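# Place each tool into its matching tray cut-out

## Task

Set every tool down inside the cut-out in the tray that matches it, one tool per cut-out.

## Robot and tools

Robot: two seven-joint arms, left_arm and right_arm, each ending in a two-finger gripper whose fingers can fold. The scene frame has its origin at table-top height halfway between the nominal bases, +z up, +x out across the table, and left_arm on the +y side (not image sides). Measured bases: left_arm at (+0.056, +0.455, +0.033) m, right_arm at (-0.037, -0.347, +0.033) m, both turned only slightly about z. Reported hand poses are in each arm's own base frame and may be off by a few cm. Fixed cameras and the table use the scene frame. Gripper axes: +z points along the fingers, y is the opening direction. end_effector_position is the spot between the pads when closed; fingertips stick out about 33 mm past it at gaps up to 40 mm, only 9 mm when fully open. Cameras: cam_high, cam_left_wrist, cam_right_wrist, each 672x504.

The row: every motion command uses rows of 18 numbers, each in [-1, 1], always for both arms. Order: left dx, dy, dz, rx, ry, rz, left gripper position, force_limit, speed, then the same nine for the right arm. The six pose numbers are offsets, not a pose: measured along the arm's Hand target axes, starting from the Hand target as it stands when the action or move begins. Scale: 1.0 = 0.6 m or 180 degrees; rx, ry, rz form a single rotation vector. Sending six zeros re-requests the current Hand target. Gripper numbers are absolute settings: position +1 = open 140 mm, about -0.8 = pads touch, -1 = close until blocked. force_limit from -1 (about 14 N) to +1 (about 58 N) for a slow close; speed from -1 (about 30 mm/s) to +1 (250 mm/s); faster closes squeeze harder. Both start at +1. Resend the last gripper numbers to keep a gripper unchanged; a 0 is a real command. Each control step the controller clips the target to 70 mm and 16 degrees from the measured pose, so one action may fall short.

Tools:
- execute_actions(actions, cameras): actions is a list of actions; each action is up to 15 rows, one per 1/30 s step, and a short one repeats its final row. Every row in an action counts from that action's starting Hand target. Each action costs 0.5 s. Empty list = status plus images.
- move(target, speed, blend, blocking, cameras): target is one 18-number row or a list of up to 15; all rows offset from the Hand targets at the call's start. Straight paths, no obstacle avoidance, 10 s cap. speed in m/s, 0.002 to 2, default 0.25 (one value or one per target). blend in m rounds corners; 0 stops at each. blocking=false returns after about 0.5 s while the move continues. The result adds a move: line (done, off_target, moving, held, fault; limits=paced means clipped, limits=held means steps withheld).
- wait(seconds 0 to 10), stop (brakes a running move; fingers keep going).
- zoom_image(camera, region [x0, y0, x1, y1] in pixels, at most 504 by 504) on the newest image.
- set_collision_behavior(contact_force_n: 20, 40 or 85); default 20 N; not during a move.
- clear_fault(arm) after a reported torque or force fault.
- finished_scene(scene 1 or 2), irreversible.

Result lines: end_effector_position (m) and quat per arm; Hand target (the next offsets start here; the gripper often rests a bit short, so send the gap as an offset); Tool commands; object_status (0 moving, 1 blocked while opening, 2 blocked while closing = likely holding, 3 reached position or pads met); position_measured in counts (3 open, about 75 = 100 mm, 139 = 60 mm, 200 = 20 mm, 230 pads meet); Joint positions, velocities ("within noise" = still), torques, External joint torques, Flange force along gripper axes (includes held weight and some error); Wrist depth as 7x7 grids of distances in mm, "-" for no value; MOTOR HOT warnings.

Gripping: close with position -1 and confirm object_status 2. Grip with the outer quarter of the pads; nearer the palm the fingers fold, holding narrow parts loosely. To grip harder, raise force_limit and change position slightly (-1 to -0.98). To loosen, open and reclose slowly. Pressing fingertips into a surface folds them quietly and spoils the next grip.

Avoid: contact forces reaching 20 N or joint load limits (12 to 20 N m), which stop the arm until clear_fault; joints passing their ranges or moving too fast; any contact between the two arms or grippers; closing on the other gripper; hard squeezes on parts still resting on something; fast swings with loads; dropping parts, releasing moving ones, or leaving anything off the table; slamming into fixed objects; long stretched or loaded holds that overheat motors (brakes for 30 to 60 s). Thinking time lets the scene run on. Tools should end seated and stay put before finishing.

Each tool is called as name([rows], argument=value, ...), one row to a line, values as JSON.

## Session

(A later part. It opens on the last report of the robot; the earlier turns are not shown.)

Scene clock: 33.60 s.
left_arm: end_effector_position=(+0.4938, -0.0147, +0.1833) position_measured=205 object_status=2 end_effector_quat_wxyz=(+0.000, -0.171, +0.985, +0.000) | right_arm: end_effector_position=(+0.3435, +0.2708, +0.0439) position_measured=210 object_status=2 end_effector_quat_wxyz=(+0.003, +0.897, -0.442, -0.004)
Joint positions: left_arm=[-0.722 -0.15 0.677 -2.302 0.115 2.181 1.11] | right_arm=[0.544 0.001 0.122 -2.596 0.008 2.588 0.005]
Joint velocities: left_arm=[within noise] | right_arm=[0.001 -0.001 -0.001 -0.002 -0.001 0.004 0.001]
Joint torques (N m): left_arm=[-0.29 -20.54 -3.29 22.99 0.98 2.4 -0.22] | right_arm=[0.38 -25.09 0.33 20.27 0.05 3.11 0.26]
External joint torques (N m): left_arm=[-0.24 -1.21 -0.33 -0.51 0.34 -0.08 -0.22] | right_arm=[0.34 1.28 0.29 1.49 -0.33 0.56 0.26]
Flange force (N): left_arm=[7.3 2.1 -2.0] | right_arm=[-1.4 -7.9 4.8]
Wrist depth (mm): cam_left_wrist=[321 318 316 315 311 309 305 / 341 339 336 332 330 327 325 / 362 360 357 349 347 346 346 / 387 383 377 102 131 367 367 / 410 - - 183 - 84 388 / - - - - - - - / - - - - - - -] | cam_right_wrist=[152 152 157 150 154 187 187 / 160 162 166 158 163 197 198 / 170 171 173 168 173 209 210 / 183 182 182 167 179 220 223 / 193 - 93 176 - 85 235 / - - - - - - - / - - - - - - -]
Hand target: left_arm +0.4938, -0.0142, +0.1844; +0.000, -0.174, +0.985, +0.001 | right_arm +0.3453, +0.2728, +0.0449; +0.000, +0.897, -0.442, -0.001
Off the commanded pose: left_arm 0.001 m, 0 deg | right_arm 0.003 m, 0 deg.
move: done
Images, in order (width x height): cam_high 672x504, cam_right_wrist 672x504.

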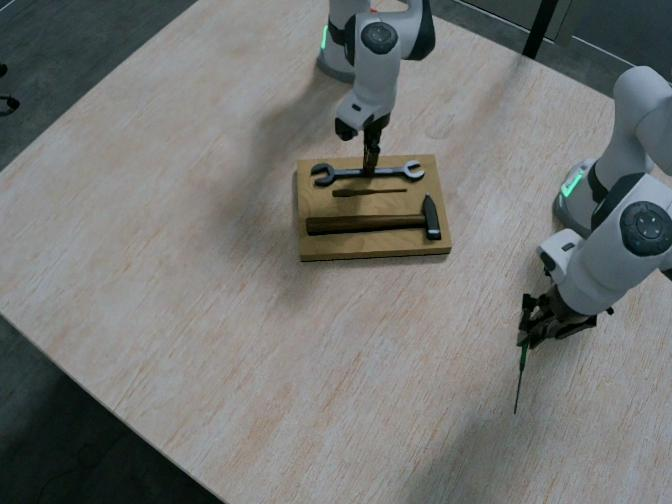

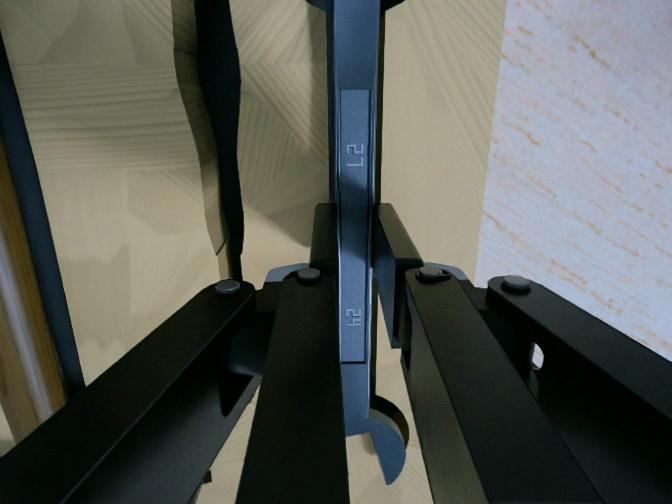

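move([
  [0,0,0,0,0,0,-1,-0.5,-1,0,0,0.005,0,0,0,-1,0.3,-1],
  [0,0,0,0,0,0,-1,-0.5,-1,0,0,0.005,0,0,0,-0.5,0.3,-1],
], speed=[0.03,0.05], cameras=["cam_right_wrist","cam_high"])

zoom_image(camera="cam_high", region=[290, 120, 450, 220])

Scene clock: 35.17 s.
left_arm: end_effector_position=(+0.4938, -0.0147, +0.1833) position_measured=205 object_status=2 end_effector_quat_wxyz=(+0.000, -0.171, +0.985, +0.000) | right_arm: end_effector_position=(+0.3442, +0.2714, +0.0413) position_measured=192 object_status=0 end_effector_quat_wxyz=(+0.002, +0.897, -0.442, -0.003)
Joint positions: left_arm=[-0.722 -0.15 0.677 -2.302 0.115 2.181 1.11] | right_arm=[0.544 0.009 0.122 -2.597 0.005 2.599 0.007]
Joint torques (N m): left_arm=[-0.32 -20.56 -3.31 23.04 0.97 2.4 -0.23] | right_arm=[0.32 -24.71 0.35 19.34 0.02 2.8 0.24]
External joint torques (N m): left_arm=[-0.32 -1.26 -0.39 -0.43 0.33 -0.07 -0.23] | right_arm=[0.3 1.81 0.3 0.61 -0.36 0.23 0.24]
Flange force (N): left_arm=[7.3 1.9 -2.2] | right_arm=[-1.3 -6.6 5.6]
Wrist depth (mm): cam_left_wrist=[322 317 315 315 312 309 305 / 340 339 334 331 331 327 324 / 363 360 355 347 347 346 345 / 387 384 375 109 131 368 367 / 409 - - - - 84 387 / - - - - - - - / - - - - - - -] | cam_right_wrist=[150 150 154 169 152 182 184 / 158 159 163 179 161 194 195 / 167 168 170 191 170 206 208 / 180 179 180 203 153 217 220 / 190 - 92 213 - 90 229 / - - - 224 - - - / - - - 227 - - -]
Hand target: left_arm +0.4938, -0.0142, +0.1844; +0.000, -0.174, +0.985, +0.001 | right_arm +0.3453, +0.2728, +0.0419; +0.000, +0.897, -0.442, -0.001
Off the commanded pose: left_arm 0.001 m, 0 deg | right_arm 0.002 m, 0 deg.
move: done
Images, in order (width x height): cam_high 672x504, cam_right_wrist 672x504.

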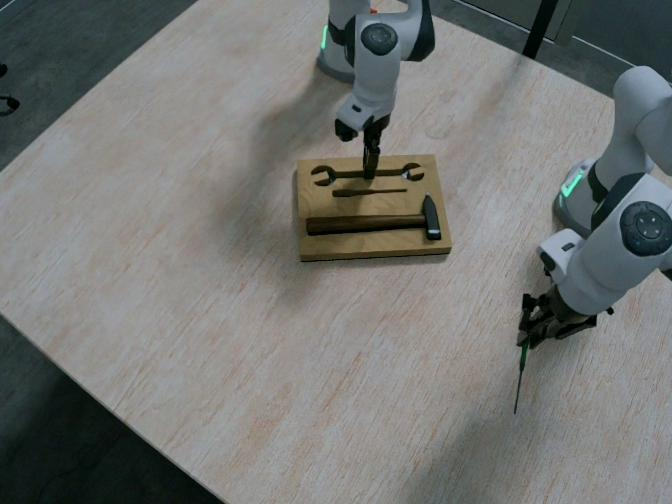

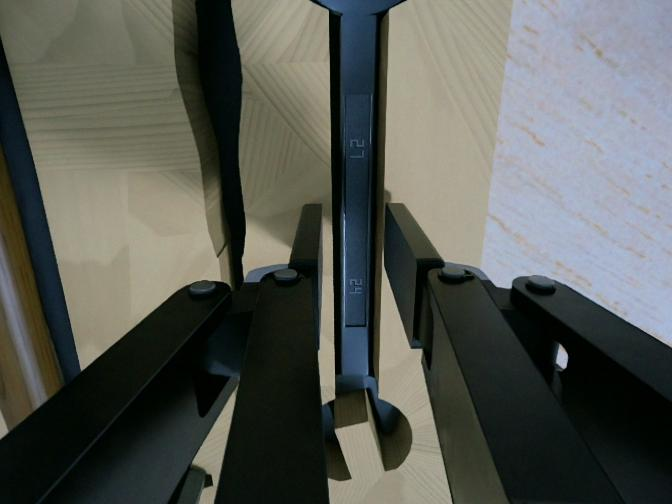

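Scaled by 3.150 from the camera's 672x504 image, which has a finer 960x720 frame.

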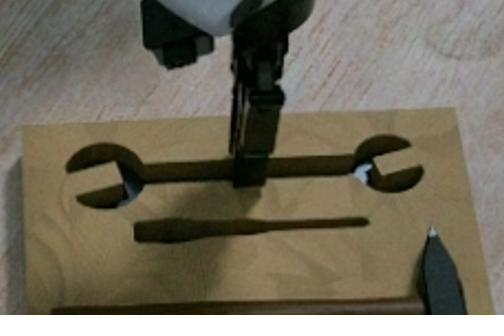

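move([
  [0,0,0,0,0,0,-1,-0.5,-1,0,0,-0.15,0,0,0,-0.5,0.3,-1],
  [0,0,0,0,0,0,-1,-0.5,-1,-0.1,-0.12,-0.35,0,0,0,-0.5,0.3,-1],
], speed=[0.1,0.2], blend=[0.02,0], cameras=["cam_right_wrist"])

zoom_image(camera="cam_right_wrist", region=[100, 0, 500, 350])

Scene clock: 38.07 s.
left_arm: end_effector_position=(+0.4938, -0.0147, +0.1833) position_measured=205 object_status=2 end_effector_quat_wxyz=(+0.000, -0.171, +0.985, +0.000) | right_arm: end_effector_position=(+0.3666, +0.3653, +0.2526) position_measured=192 object_status=3 end_effector_quat_wxyz=(-0.003, +0.898, -0.440, -0.002)
Joint positions: left_arm=[-0.722 -0.15 0.677 -2.302 0.115 2.181 1.11] | right_arm=[0.588 -0.119 0.185 -2.12 0.03 2.006 0.101]
Joint velocities: left_arm=[within noise] | right_arm=[-0.001 0 -0.001 0.001 0.001 -0.002 0.005]
Joint torques (N m): left_arm=[-0.3 -20.5 -3.31 23.01 0.97 2.4 -0.23] | right_arm=[-0.16 -25.01 -0.28 25.95 0.35 2.45 0.32]
External joint torques (N m): left_arm=[-0.37 -1.09 -0.46 -0.51 0.33 -0.08 -0.23] | right_arm=[0.01 2.49 0.69 1.38 -0.32 -0.13 0.32]
Flange force (N): left_arm=[7.0 1.7 -1.9] | right_arm=[-2.8 -12.5 -1.0]
Wrist depth (mm): cam_left_wrist=[323 318 318 312 311 307 305 / 339 337 334 330 329 327 324 / 364 360 357 352 350 347 344 / 387 386 376 101 131 370 367 / 414 - - - - 84 387 / - - - - - - - / - - - - - - -] | cam_right_wrist=[366 361 332 340 339 365 368 / 388 385 349 355 354 389 390 / 409 407 372 375 381 411 412 / 436 435 369 369 153 435 443 / 457 - 92 461 - 90 459 / - - - 506 - - - / - - - - - - -]
Hand target: left_arm +0.4938, -0.0142, +0.1844; +0.000, -0.174, +0.985, +0.001 | right_arm +0.3662, +0.3642, +0.2519; +0.000, +0.897, -0.442, -0.001
Off the commanded pose: left_arm 0.001 m, 0 deg | right_arm 0.001 m, 0 deg.
move: done
Images, in order (width x height): cam_right_wrist 672x504.

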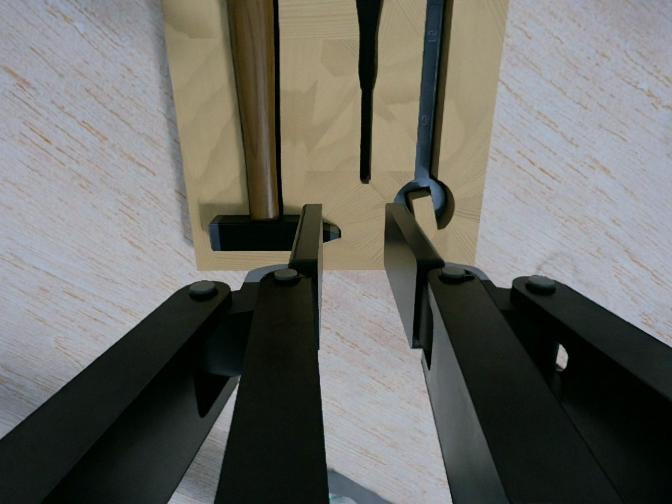

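Scaled by 1.260 from the camera's 672x504 image, which has a finer 960x720 frame.

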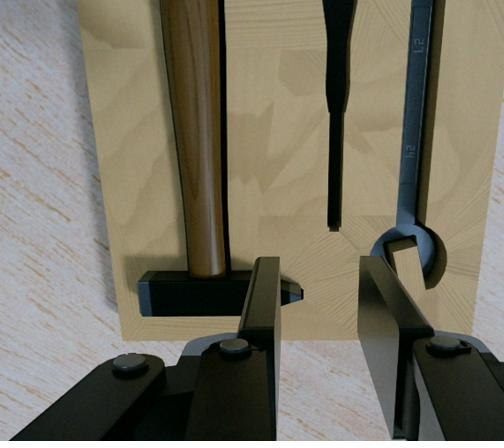

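move([
  [0,0,0,0,0,0,-1,-0.5,-1,-0.15,-0.12,0.1,0,0,0,-0.5,0.3,-1],
], cameras=["cam_right_wrist"])

zoom_image(camera="cam_right_wrist", region=[200, 0, 500, 250])

Scene clock: 40.13 s.
left_arm: end_effector_position=(+0.4938, -0.0147, +0.1833) position_measured=205 object_status=2 end_effector_quat_wxyz=(+0.000, -0.171, +0.985, +0.000) | right_arm: end_effector_position=(+0.3663, +0.4793, +0.1922) position_measured=192 object_status=3 end_effector_quat_wxyz=(+0.001, +0.898, -0.440, -0.003)
Joint positions: left_arm=[-0.722 -0.15 0.677 -2.302 0.115 2.181 1.11] | right_arm=[0.686 0.198 0.245 -1.891 -0.048 2.079 0.289]
Joint velocities: left_arm=[within noise] | right_arm=[0 0.001 0.002 0.001 0 0.001 0.005]
Joint torques (N m): left_arm=[-0.31 -20.51 -3.28 23.04 0.96 2.41 -0.24] | right_arm=[0.35 -34.59 1.71 25.43 0.32 2.73 0.26]
External joint torques (N m): left_arm=[-0.4 -1.12 -0.44 -0.5 0.32 -0.07 -0.24] | right_arm=[0.55 2.87 0.17 1.28 -0.32 0.18 0.25]
Flange force (N): left_arm=[7.1 1.7 -1.9] | right_arm=[-4.8 -13.5 1.5]
Wrist depth (mm): cam_left_wrist=[322 319 317 313 311 309 307 / 341 339 335 331 331 326 323 / 364 363 358 351 351 346 344 / 389 387 373 101 131 370 365 / 412 - - - - 84 386 / - - - - - - - / - - - - - - -] | cam_right_wrist=[311 313 289 279 288 288 293 / 330 330 306 282 298 310 329 / 349 350 347 317 319 321 356 / 371 371 368 366 154 378 380 / 392 - 92 404 - 90 398 / - - - 434 - - - / - - - - - - -]
Hand target: left_arm +0.4938, -0.0142, +0.1844; +0.000, -0.174, +0.985, +0.001 | right_arm +0.3684, +0.4794, +0.1920; +0.000, +0.897, -0.442, -0.001
Off the commanded pose: left_arm 0.001 m, 0 deg | right_arm 0.002 m, 0 deg.
move: done
Images, in order (width x height): cam_right_wrist 672x504.

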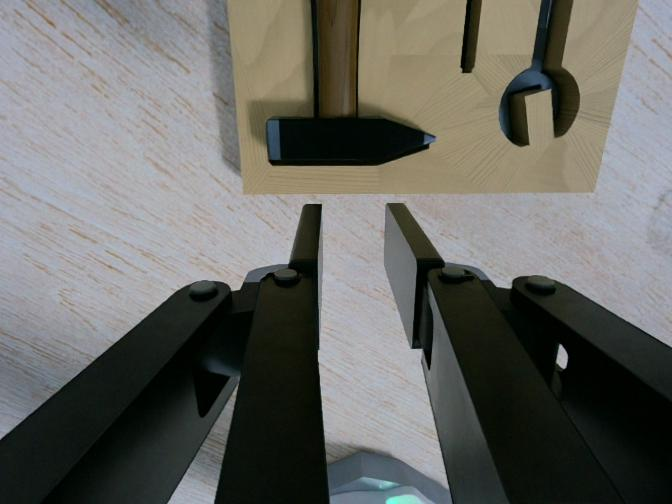

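Scaled by 1.680 from the camera's 672x504 image, which has a finer 960x720 frame.

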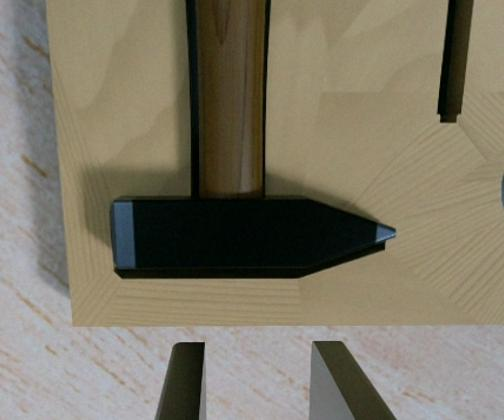

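move([
  [0,0,0,0,0,0,-1,-0.5,-1,0.088,-0.012,0.05,0,0,0,-0.3,0.3,0],
  [0,0,0,0,0,0,-1,-0.5,-1,0.088,-0.012,0.2,0,0,0,-0.3,0.3,0],
], speed=[0.15,0.1], cameras=["cam_right_wrist"])

Scene clock: 43.30 s.
left_arm: end_effector_position=(+0.4938, -0.0147, +0.1833) position_measured=205 object_status=2 end_effector_quat_wxyz=(+0.000, -0.171, +0.985, +0.000) | right_arm: end_effector_position=(+0.4041, +0.4417, +0.0718) position_measured=167 object_status=3 end_effector_quat_wxyz=(+0.002, +0.898, -0.441, -0.003)
Joint positions: left_arm=[-0.722 -0.15 0.677 -2.302 0.115 2.181 1.11] | right_arm=[0.636 0.344 0.2 -2.018 -0.087 2.348 0.228]
Joint velocities: left_arm=[within noise] | right_arm=[0.002 0 -0.001 0.001 0 0.004 0.002]
Joint torques (N m): left_arm=[-0.27 -20.56 -3.31 23 0.97 2.4 -0.22] | right_arm=[0.16 -37.75 2.46 22.59 0.23 2.86 0.22]
External joint torques (N m): left_arm=[-0.28 -1.11 -0.39 -0.59 0.33 -0.09 -0.22] | right_arm=[0.14 2.41 -0.05 0.74 -0.3 0.32 0.22]
Flange force (N): left_arm=[7.3 2.0 -1.8] | right_arm=[-2.2 -8.8 4.6]
Wrist depth (mm): cam_left_wrist=[321 319 314 314 311 309 308 / 341 336 335 329 330 328 325 / 364 359 358 352 350 346 344 / 390 385 373 101 131 370 369 / 409 - - - - 84 388 / - - - - - - - / - - - - - - -] | cam_right_wrist=[209 211 178 161 179 180 183 / 219 221 188 184 189 192 191 / 233 233 199 184 201 202 207 / 247 248 206 189 171 212 219 / - - - 228 195 85 90 / - - - 288 - - - / - - - 310 - - -]
Hand target: left_arm +0.4938, -0.0142, +0.1844; +0.000, -0.174, +0.985, +0.001 | right_arm +0.4061, +0.4420, +0.0719; +0.000, +0.897, -0.442, -0.001
Off the commanded pose: left_arm 0.001 m, 0 deg | right_arm 0.002 m, 0 deg.
move: done
Images, in order (width x height): cam_right_wrist 672x504.

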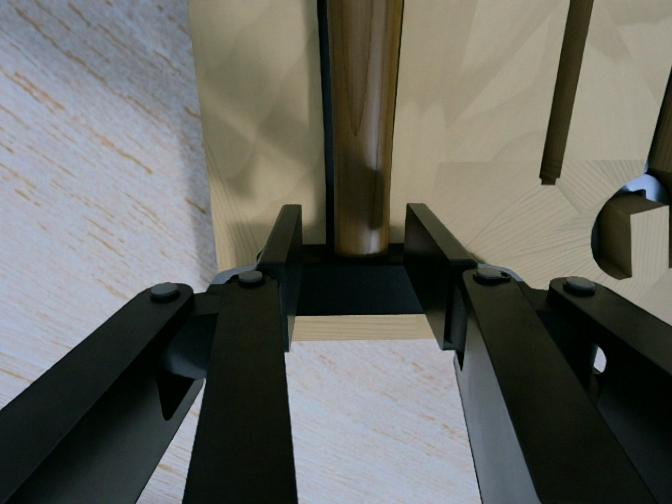

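move([
  [0,0,0,0,0,0,-1,-0.5,-1,0.008,0,0,0,0,0,-0.3,0.3,0],
  [0,0,0,0,0,0,-1,-0.5,-1,0.008,0,0.039,0,0,0,-0.3,0.3,0],
  [0,0,0,0,0,0,-1,-0.5,-1,-0.011,-0.001,0.039,0,0,0,-0.3,0.3,0],
], speed=[0.05,0.05,0.03], cameras=["cam_right_wrist","cam_high"])

zoom_image(camera="cam_high", region=[290, 120, 470, 270])

Scene clock: 45.97 s.
left_arm: end_effector_position=(+0.4938, -0.0147, +0.1833) position_measured=205 object_status=2 end_effector_quat_wxyz=(+0.000, -0.171, +0.985, +0.000) | right_arm: end_effector_position=(+0.4013, +0.4477, +0.0489) position_measured=167 object_status=3 end_effector_quat_wxyz=(+0.001, +0.898, -0.440, -0.002)
Joint positions: left_arm=[-0.722 -0.15 0.677 -2.302 0.115 2.181 1.11] | right_arm=[0.658 0.388 0.187 -2.02 -0.098 2.397 0.243]
Joint velocities: left_arm=[within noise] | right_arm=[0.001 0 -0.002 0 -0.001 0 0.007]
Joint torques (N m): left_arm=[-0.33 -20.52 -3.33 22.98 0.97 2.4 -0.21] | right_arm=[0.35 -38.03 2.19 22.46 0.54 2.6 0.32]
External joint torques (N m): left_arm=[-0.22 -1.07 -0.28 -0.63 0.34 -0.09 -0.21] | right_arm=[0.3 3.05 -0.5 1.09 0.04 0.04 0.32]
Flange force (N): left_arm=[7.1 2.1 -1.6] | right_arm=[-3.0 -11.9 5.5]
Wrist depth (mm): cam_left_wrist=[321 318 315 314 311 308 307 / 340 338 334 331 330 327 323 / 364 359 356 351 348 348 344 / 385 386 375 100 131 370 367 / 411 - - - - 84 384 / - - - - - - - / - - - - - - -] | cam_right_wrist=[189 189 157 162 160 159 162 / 201 199 167 172 170 168 171 / 211 211 176 183 180 179 180 / 224 225 183 194 172 188 194 / - - - 204 202 85 91 / - - - 261 - - - / - - - 280 - - -]
Hand target: left_arm +0.4938, -0.0142, +0.1844; +0.000, -0.174, +0.985, +0.001 | right_arm +0.4025, +0.4476, +0.0485; +0.000, +0.897, -0.442, -0.001
Off the commanded pose: left_arm 0.001 m, 0 deg | right_arm 0.001 m, 0 deg.
move: done
Images, in order (width x height): cam_high 672x504, cam_right_wrist 672x504.

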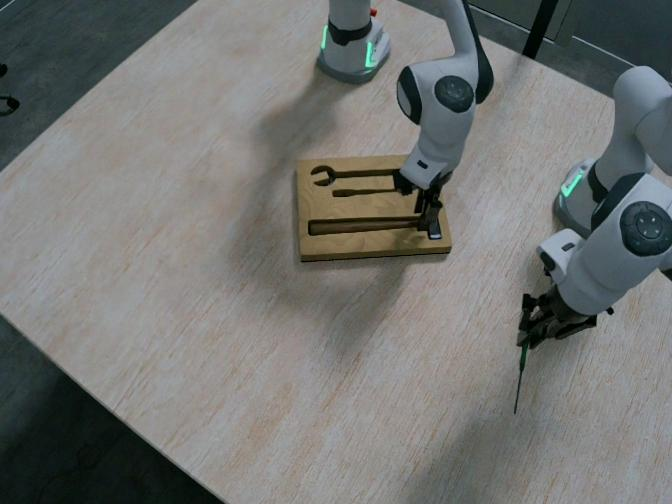

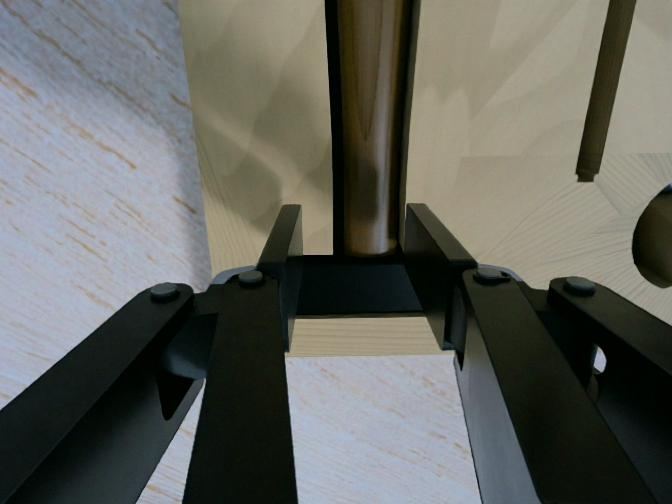

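Scaled by 2.800 from the camera's 672x504 image, which has a finer 960x720 frame.

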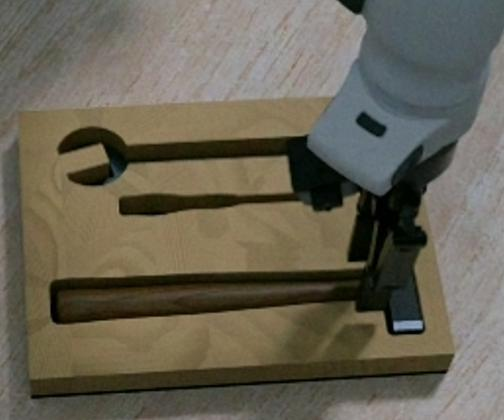

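move([
  [0,0,0,0,0,0,-1,-0.5,-1,0.01,0,0,0,0,0,-0.3,0.3,0],
  [0,0,0,0,0,0,-1,-0.5,-1,0.01,0,-0.15,0,0,0,-0.3,0.3,0],
  [0,0,0,0,0,0,-1,-0.5,-1,-0.04,0.2,-0.3,0,0,0,-0.3,0.3,0],
], speed=[0.05,0.15,0.25], blend=[0.003,0.02,0], cameras=["cam_right_wrist"])

zoom_image(camera="cam_right_wrist", region=[0, 0, 500, 300])

Scene clock: 48.27 s.
left_arm: end_effector_position=(+0.4938, -0.0147, +0.1833) position_measured=205 object_status=2 end_effector_quat_wxyz=(+0.000, -0.171, +0.985, +0.000) | right_arm: end_effector_position=(+0.2949, +0.3943, +0.2288) position_measured=167 object_status=3 end_effector_quat_wxyz=(-0.001, +0.899, -0.439, +0.002)
Joint positions: left_arm=[-0.722 -0.15 0.677 -2.302 0.115 2.181 1.11] | right_arm=[0.675 -0.179 0.244 -2.244 0.046 2.073 0.23]
Joint velocities: left_arm=[within noise] | right_arm=[-0.001 -0.001 0 0.001 0.002 -0.004 0.001]
Joint torques (N m): left_arm=[-0.27 -20.54 -3.32 22.99 0.96 2.4 -0.23] | right_arm=[-0.13 -23.69 -1.16 24.71 1.07 2.26 0.28]
External joint torques (N m): left_arm=[-0.23 -1.09 -0.36 -0.61 0.32 -0.09 -0.23] | right_arm=[-0.26 1.13 0.17 0.39 0.42 -0.31 0.28]
Flange force (N): left_arm=[7.2 2.0 -1.7] | right_arm=[-1.8 -4.4 -0.4]
Wrist depth (mm): cam_left_wrist=[321 318 317 315 311 309 305 / 340 336 336 328 329 328 325 / 363 361 356 346 351 347 346 / 387 384 374 102 131 370 367 / 409 - - - - 84 386 / - - - - - - - / - - - - - - -] | cam_right_wrist=[345 314 315 315 321 348 350 / 364 335 331 335 344 368 368 / 387 356 354 357 357 391 391 / 411 412 139 411 144 408 415 / - - - 440 - 85 91 / - - - 477 - - - / - - - 504 - - -]
Hand target: left_arm +0.4938, -0.0142, +0.1844; +0.000, -0.174, +0.985, +0.001 | right_arm +0.2930, +0.3935, +0.2287; +0.000, +0.897, -0.442, -0.001
Off the commanded pose: left_arm 0.001 m, 0 deg | right_arm 0.002 m, 1 deg.
move: done
Images, in order (width x height): cam_right_wrist 672x504.

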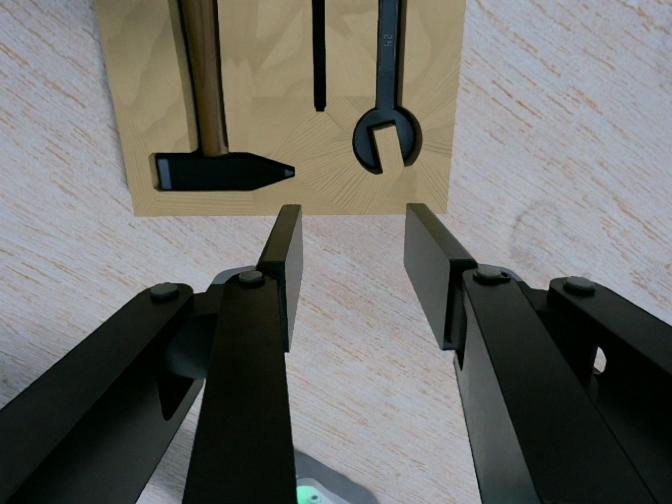

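Scaled by 1.008 from the camera's 672x504 image, which has a finer 960x720 frame.

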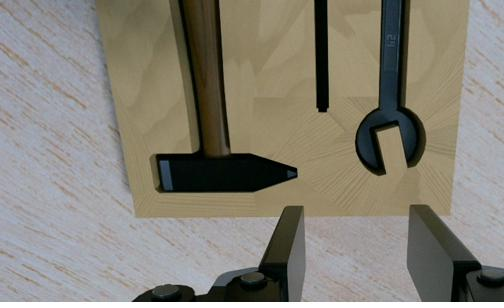

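move([
  [0,0,-0.1,0,0,0,-1,-0.5,-1,0.656,0.4975,-0.2,0,0,0,-0.3,0.3,0],
  [0.554,-0.66,-0.027,0,0,-0.617,-1,-0.5,-1,0.656,0.4975,-0.2,0,0,0,-0.3,0.3,0],
], speed=[0.35,0.35], blend=[0.03,0], cameras=["cam_left_wrist","cam_high"])

zoom_image(camera="cam_left_wrist", region=[250, 50, 500, 500])

Scene clock: 55.17 s.
left_arm: end_effector_position=(+0.3171, -0.5008, +0.2012) position_measured=205 object_status=2 end_effector_quat_wxyz=(+0.001, +0.909, -0.417, +0.000) | right_arm: end_effector_position=(+0.2971, -0.0986, +0.3484) position_measured=167 object_status=3 end_effector_quat_wxyz=(-0.002, +0.896, -0.444, -0.001)
Joint positions: left_arm=[-0.927 0.148 -0.082 -1.929 0.012 2.079 -1.724] | right_arm=[0.476 -0.945 -0.51 -2.408 -0.404 1.533 -0.509]
Joint velocities: left_arm=[0 0 0.001 -0.001 0 -0.001 -0.005] | right_arm=[within noise]
Joint torques (N m): left_arm=[-0.77 -37.07 0.03 24.11 1.1 2.58 -0.26] | right_arm=[-0.47 2.56 11.43 23 0.71 2.52 -0.33]
External joint torques (N m): left_arm=[-0.77 0.12 0.27 -0.22 0.32 -0.07 -0.26] | right_arm=[-0.46 0.53 0.92 1.09 -0.08 -0.1 -0.33]
Flange force (N): left_arm=[-0.4 1.0 0.3] | right_arm=[1.2 -1.2 -4.2]
Wrist depth (mm): cam_left_wrist=[333 307 295 301 304 328 332 / 353 324 318 316 323 349 348 / 372 363 336 327 338 369 370 / 394 391 352 102 131 395 391 / 414 - - 179 - 84 414 / - - - - - - - / - - - - - - -] | cam_right_wrist=[451 450 446 451 446 447 447 / 471 473 472 471 473 476 474 / 503 503 503 504 498 498 504 / 503 505 139 540 144 533 535 / - - - 567 - 85 91 / - - - 617 - - - / - - - 668 - - -]
Hand target: left_arm +0.3171, -0.5001, +0.2000; -0.001, +0.910, -0.414, -0.001 | right_arm +0.2962, -0.1005, +0.3485; +0.000, +0.897, -0.442, -0.001
Off the commanded pose: left_arm 0.001 m, 0 deg | right_arm 0.002 m, 0 deg.
move: done; limits=paced
Images, in order (width x height): cam_high 672x504, cam_left_wrist 672x504.

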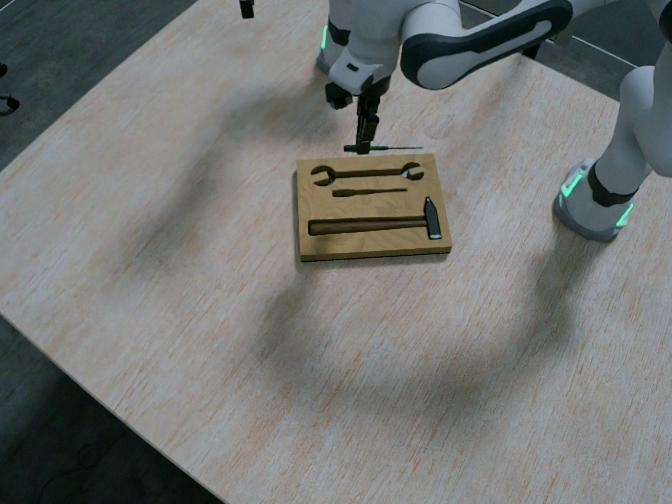

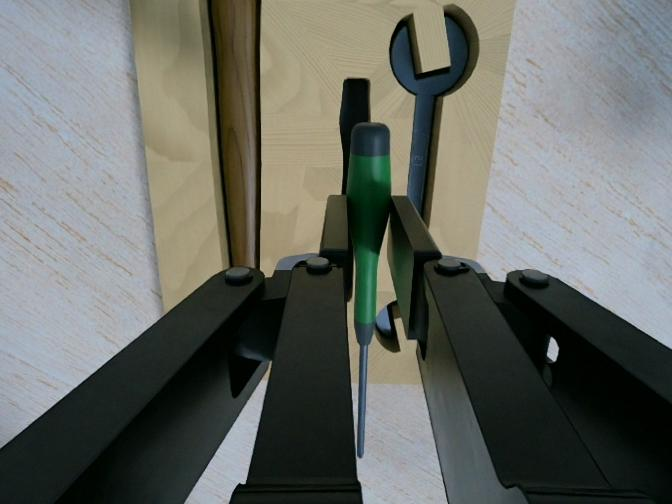

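Scaled by 1.120 from the camera's 672x504 image, which has a finer 960x720 frame.

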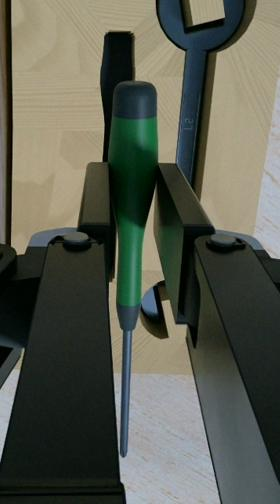

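move([
  [0.029,-0.01,0.205,0,0,0,-1,-0.5,-1,0,0,0,0,0,0,-0.3,0.3,0],
], speed=0.15, cameras=["cam_left_wrist","cam_high"])

zoom_image(camera="cam_left_wrist", region=[300, 50, 450, 200])

zoom_image(camera="cam_left_wrist", region=[320, 300, 420, 500])

zoom_image(camera="cam_high", region=[290, 120, 450, 220])

Scene clock: 57.17 s.
left_arm: end_effector_position=(+0.3320, -0.5083, +0.0772) position_measured=205 object_status=2 end_effector_quat_wxyz=(+0.000, +0.910, -0.415, -0.002) | right_arm: end_effector_position=(+0.2971, -0.0986, +0.3484) position_measured=167 object_status=3 end_effector_quat_wxyz=(-0.002, +0.896, -0.444, -0.001)
Joint positions: left_arm=[-0.927 0.35 -0.067 -1.983 0.029 2.328 -1.726] | right_arm=[0.476 -0.945 -0.51 -2.408 -0.404 1.533 -0.509]
Joint velocities: left_arm=[0 -0.001 0 -0.001 0.001 0.004 0.001] | right_arm=[within noise]
Joint torques (N m): left_arm=[-0.7 -42.1 -0.18 22.11 0.97 3.11 -0.1] | right_arm=[-0.48 2.55 11.41 23.05 0.7 2.52 -0.31]
External joint torques (N m): left_arm=[-0.77 -0.09 0.19 -0.44 0.32 0.44 -0.1] | right_arm=[-0.5 0.54 0.83 1.13 -0.09 -0.11 -0.31]
Flange force (N): left_arm=[-2.6 0.7 1.1] | right_arm=[1.5 -1.2 -4.2]
Wrist depth (mm): cam_left_wrist=[189 194 191 189 194 193 193 / 200 202 202 198 202 205 230 / 214 215 214 209 212 214 247 / 257 228 225 102 120 225 264 / 278 - - - - 84 277 / - - - - - - - / - - - - - - -] | cam_right_wrist=[447 449 450 447 447 446 447 / 471 473 471 477 475 472 470 / 505 504 502 502 500 503 500 / 498 506 139 535 144 525 533 / - - - 569 - 85 91 / - - - 617 - - - / - - - 662 - - -]
Hand target: left_arm +0.3330, -0.5091, +0.0770; -0.001, +0.910, -0.414, -0.001 | right_arm +0.2962, -0.1005, +0.3485; +0.000, +0.897, -0.442, -0.001
Off the commanded pose: left_arm 0.001 m, 0 deg | right_arm 0.002 m, 0 deg.
move: done
Images, in order (width x height): cam_high 672x504, cam_left_wrist 672x504.

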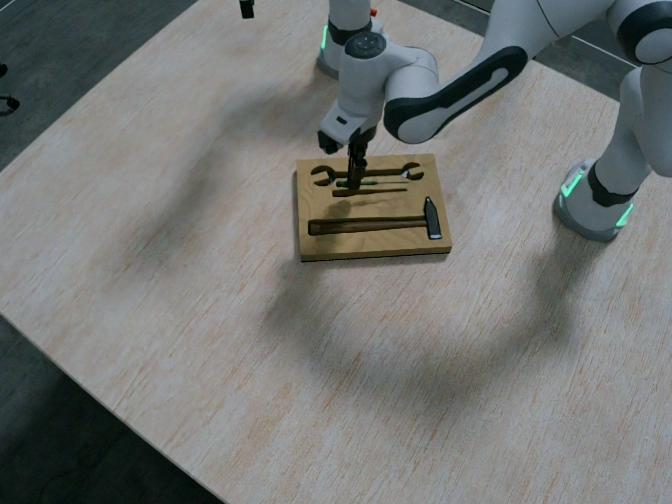

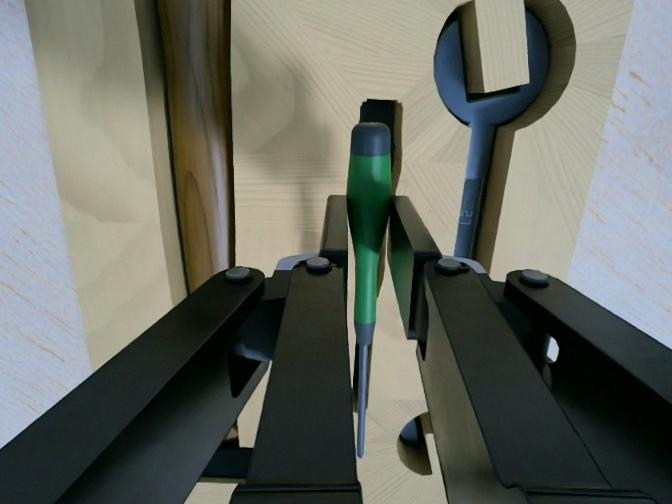

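Scaled by 3.360 from the camera's 672x504 image, which has a finer 960x720 frame.

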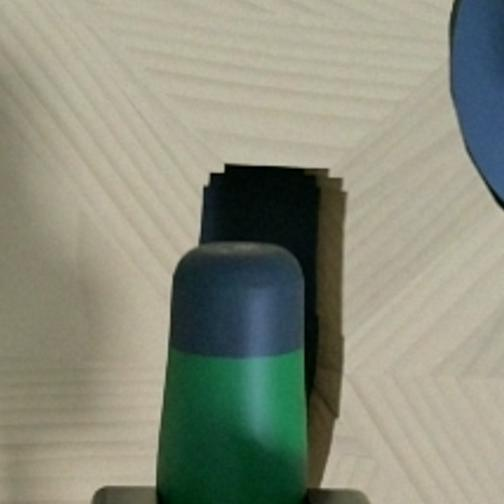

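Scaled by 2.520 from the camera's 672x504 image, which has a finer 960x720 frame.

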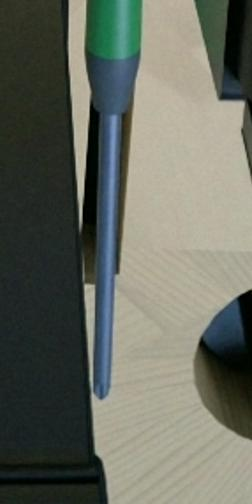

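Scaled by 3.150 from the camera's 672x504 image, which has a finer 960x720 frame.

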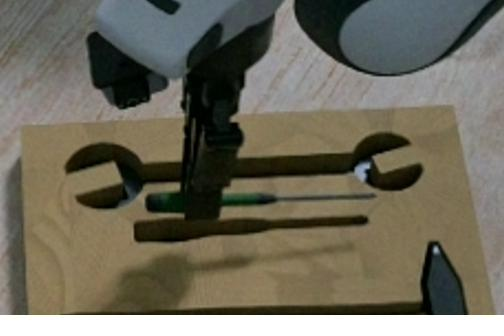

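move([
  [0.0067,0.0117,0.045,0,0,0.009,-1,-0.5,-1,0,0,0,0,0,0,-0.3,0.3,0],
], speed=0.1, cameras=["cam_left_wrist","cam_high"])

zoom_image(camera="cam_left_wrist", region=[300, 50, 450, 200])

zoom_image(camera="cam_left_wrist", region=[320, 300, 420, 500])

zoom_image(camera="cam_high", region=[290, 120, 450, 220])

Scene clock: 58.87 s.
left_arm: end_effector_position=(+0.3304, -0.5153, +0.0504) position_measured=205 object_status=2 end_effector_quat_wxyz=(-0.001, +0.906, -0.422, -0.002) | right_arm: end_effector_position=(+0.2971, -0.0986, +0.3484) position_measured=167 object_status=3 end_effector_quat_wxyz=(-0.002, +0.896, -0.444, -0.001)
Joint positions: left_arm=[-0.933 0.408 -0.07 -1.974 0.039 2.376 -1.725] | right_arm=[0.476 -0.945 -0.51 -2.408 -0.404 1.533 -0.509]
Joint velocities: left_arm=[0 0 0 -0.001 0.002 0.004 0] | right_arm=[within noise]
Joint torques (N m): left_arm=[-0.44 -43.04 -1.13 21.63 0.94 3.07 0.16] | right_arm=[-0.5 2.52 11.37 23.01 0.71 2.53 -0.31]
External joint torques (N m): left_arm=[-0.35 0.03 -0.51 -0.29 0.32 0.42 0.16] | right_arm=[-0.48 0.54 0.84 1.03 -0.07 -0.11 -0.31]
Flange force (N): left_arm=[-1.8 0.2 1.0] | right_arm=[1.3 -1.2 -3.9]
Wrist depth (mm): cam_left_wrist=[166 172 165 166 167 169 166 / 175 180 175 173 179 191 178 / 185 193 185 185 185 189 215 / 197 200 195 103 131 196 234 / 211 - - 197 - 84 247 / - - - - - - - / - - - - - - -] | cam_right_wrist=[449 449 449 445 448 447 449 / 475 476 473 470 471 475 472 / 500 502 500 503 503 500 500 / 500 507 139 535 144 527 532 / - - - 575 - 85 91 / - - - 613 - - - / - - - 666 - - -]
Hand target: left_arm +0.3303, -0.5167, +0.0500; -0.001, +0.904, -0.427, -0.001 | right_arm +0.2962, -0.1005, +0.3485; +0.000, +0.897, -0.442, -0.001
Off the commanded pose: left_arm 0.001 m, 1 deg | right_arm 0.002 m, 0 deg.
move: done
Images, in order (width x height): cam_high 672x504, cam_left_wrist 672x504.

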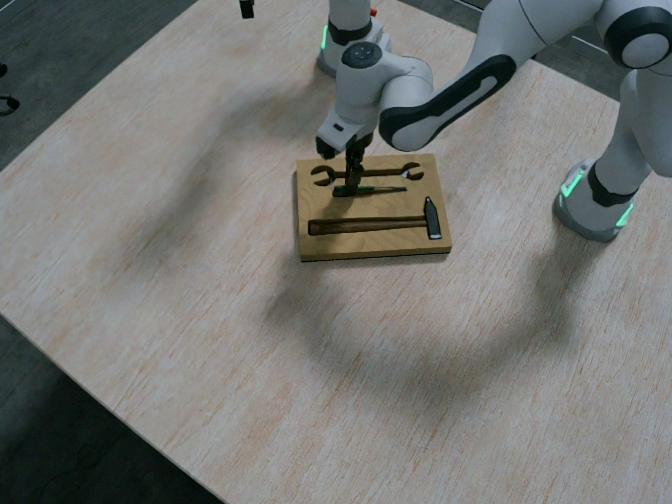

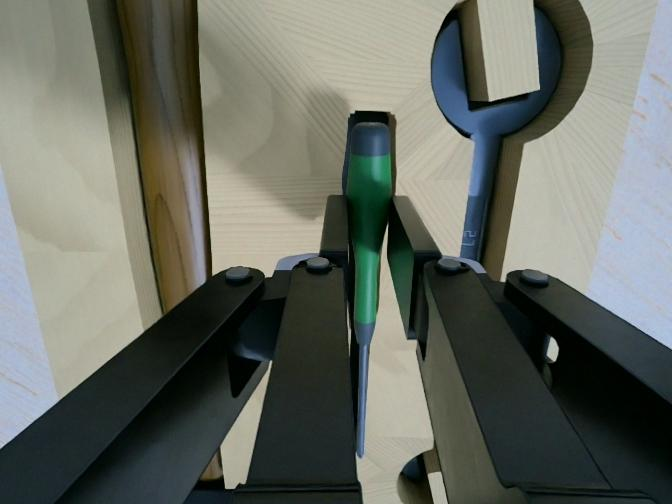

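Scaled by 3.360 from the camera's 672x504 image, which has a finer 960x720 frame.

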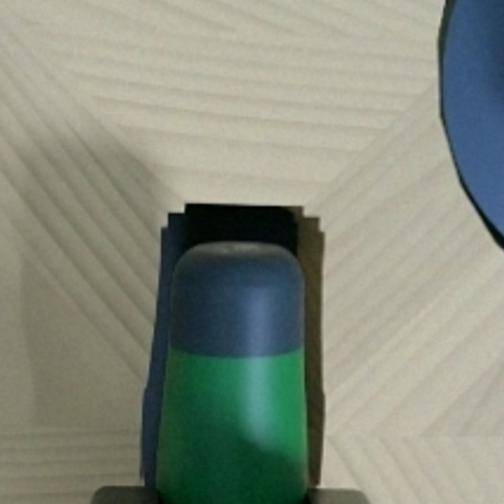

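Scaled by 2.520 from the camera's 672x504 image, which has a finer 960x720 frame.

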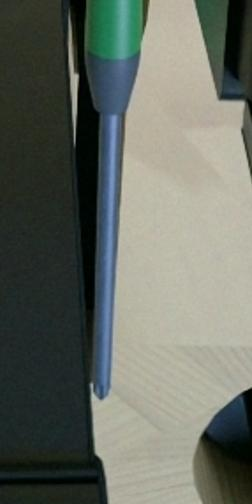

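Scaled by 3.150 from the camera's 672x504 image, which has a finer 960x720 frame.

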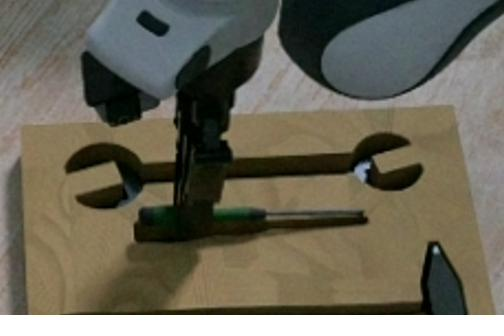

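move([
  [0.001,0.0033,0.008,0,0,0,-1,-0.5,-1,0,0,0,0,0,0,-0.3,0.3,0],
  [0.001,0.0033,0.022,0,0,0,-1,-0.5,-1,0,0,0,0,0,0,-0.3,0.3,0],
], speed=[0.05,0.04], cameras=["cam_left_wrist","cam_high"])

zoom_image(camera="cam_left_wrist", region=[300, 50, 450, 200])

zoom_image(camera="cam_left_wrist", region=[320, 300, 420, 500])

zoom_image(camera="cam_high", region=[290, 120, 450, 220])

Scene clock: 60.57 s.
left_arm: end_effector_position=(+0.3297, -0.5179, +0.0381) position_measured=205 object_status=2 end_effector_quat_wxyz=(+0.000, +0.905, -0.425, -0.001) | right_arm: end_effector_position=(+0.2971, -0.0986, +0.3484) position_measured=167 object_status=3 end_effector_quat_wxyz=(-0.002, +0.896, -0.444, -0.001)
Joint positions: left_arm=[-0.936 0.433 -0.071 -1.971 0.042 2.401 -1.725] | right_arm=[0.476 -0.945 -0.51 -2.408 -0.404 1.533 -0.509]
Joint velocities: left_arm=[0 0.001 0 -0.001 0.001 0.005 0.001] | right_arm=[within noise]
Joint torques (N m): left_arm=[-0.77 -43.4 -0.89 20.92 0.91 3.19 -0.05] | right_arm=[-0.45 2.55 11.41 22.97 0.71 2.52 -0.32]
External joint torques (N m): left_arm=[-0.75 -0.05 -0.29 -0.67 0.31 0.55 -0.05] | right_arm=[-0.5 0.45 0.86 1.1 -0.08 -0.11 -0.31]
Flange force (N): left_arm=[-3.8 0.8 1.2] | right_arm=[1.2 -1.0 -4.1]
Wrist depth (mm): cam_left_wrist=[158 160 154 155 157 156 155 / 165 176 163 163 167 179 165 / 175 180 173 170 173 177 177 / 184 191 182 102 120 183 219 / 196 - - 195 - 84 233 / - - - - - - - / - - - - - - -] | cam_right_wrist=[449 449 451 445 446 447 447 / 475 472 474 470 471 473 469 / 507 503 504 503 503 502 498 / 502 506 139 535 144 529 533 / - - - 569 - 85 90 / - - - 613 - - - / - - - 661 - - -]
Hand target: left_arm +0.3292, -0.5184, +0.0368; -0.001, +0.904, -0.427, -0.001 | right_arm +0.2962, -0.1005, +0.3485; +0.000, +0.897, -0.442, -0.001
Off the commanded pose: left_arm 0.002 m, 0 deg | right_arm 0.002 m, 0 deg.
move: done
Images, in order (width x height): cam_high 672x504, cam_left_wrist 672x504.

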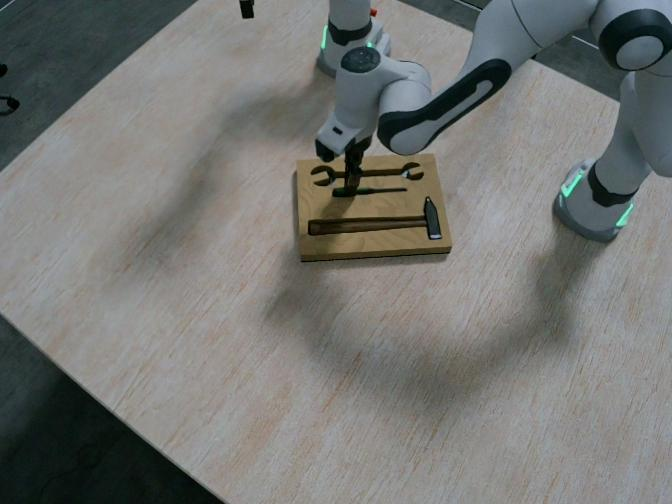

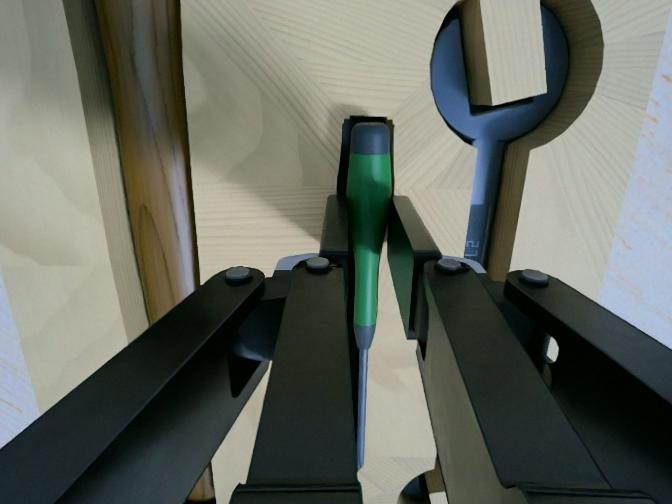

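Scaled by 3.360 from the camera's 672x504 image, which has a finer 960x720 frame.

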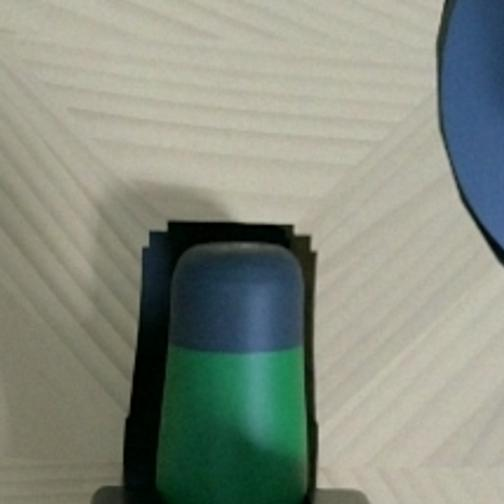

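Scaled by 2.520 from the camera's 672x504 image, which has a finer 960x720 frame.

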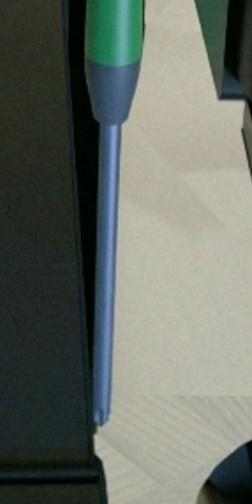

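Scaled by 3.150 from the camera's 672x504 image, which has a finer 960x720 frame.

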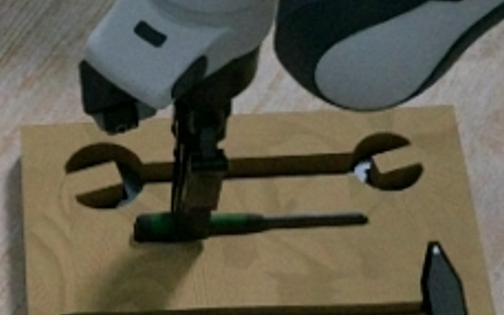

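move([
  [0,-0.002,-0.012,0,0,0.0055,-1,-0.5,-1,0,0,0,0,0,0,-0.3,0.3,0],
], speed=0.05, cameras=["cam_left_wrist"])

zoom_image(camera="cam_left_wrist", region=[300, 50, 450, 200])

zoom_image(camera="cam_left_wrist", region=[320, 300, 420, 500])

Scene clock: 61.87 s.
left_arm: end_effector_position=(+0.3297, -0.5180, +0.0427) position_measured=205 object_status=2 end_effector_quat_wxyz=(+0.000, +0.903, -0.430, -0.001) | right_arm: end_effector_position=(+0.2971, -0.0986, +0.3484) position_measured=167 object_status=3 end_effector_quat_wxyz=(-0.002, +0.896, -0.444, -0.001)
Joint positions: left_arm=[-0.934 0.424 -0.073 -1.971 0.043 2.393 -1.713] | right_arm=[0.476 -0.945 -0.51 -2.408 -0.404 1.533 -0.509]
Joint velocities: left_arm=[0.001 0.002 0 0 0 -0.001 0.007] | right_arm=[within noise]
Joint torques (N m): left_arm=[-0.07 -44.08 -1.3 21.07 0.92 2.58 0.11] | right_arm=[-0.49 2.55 11.4 23.06 0.71 2.5 -0.3]
External joint torques (N m): left_arm=[-0.11 -0.85 -0.74 -0.66 0.31 -0.07 0.11] | right_arm=[-0.55 0.45 0.83 1.19 -0.08 -0.12 -0.3]
Flange force (N): left_arm=[-4.7 -0.3 -1.5] | right_arm=[1.3 -1.0 -4.3]
Wrist depth (mm): cam_left_wrist=[161 163 159 159 160 162 158 / 169 178 168 168 172 184 171 / 178 185 178 178 178 182 208 / 189 191 186 102 120 189 224 / 199 - - 199 - 84 238 / - - - - - - - / - - - - - - -] | cam_right_wrist=[451 448 445 448 445 446 450 / 471 472 473 473 476 474 469 / 504 499 503 503 504 502 505 / 499 505 139 533 144 528 533 / - - - 571 - 85 91 / - - - 615 - - - / - - - 666 - - -]
Hand target: left_arm +0.3301, -0.5176, +0.0440; -0.001, +0.901, -0.435, -0.001 | right_arm +0.2962, -0.1005, +0.3485; +0.000, +0.897, -0.442, -0.001
Off the commanded pose: left_arm 0.001 m, 1 deg | right_arm 0.002 m, 0 deg.
move: done
Images, in order (width x height): cam_left_wrist 672x504.

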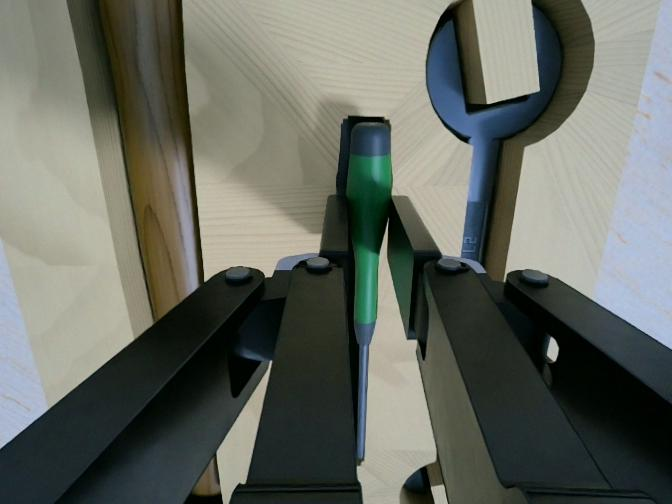

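Scaled by 3.360 from the camera's 672x504 image, which has a finer 960x720 frame.

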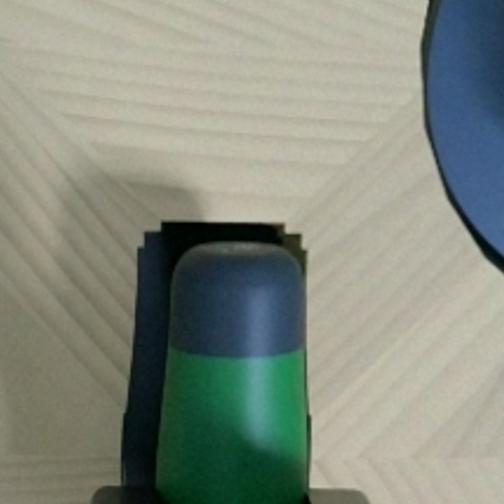

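Scaled by 2.520 from the camera's 672x504 image, which has a finer 960x720 frame.

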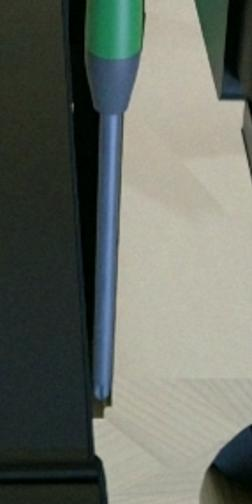

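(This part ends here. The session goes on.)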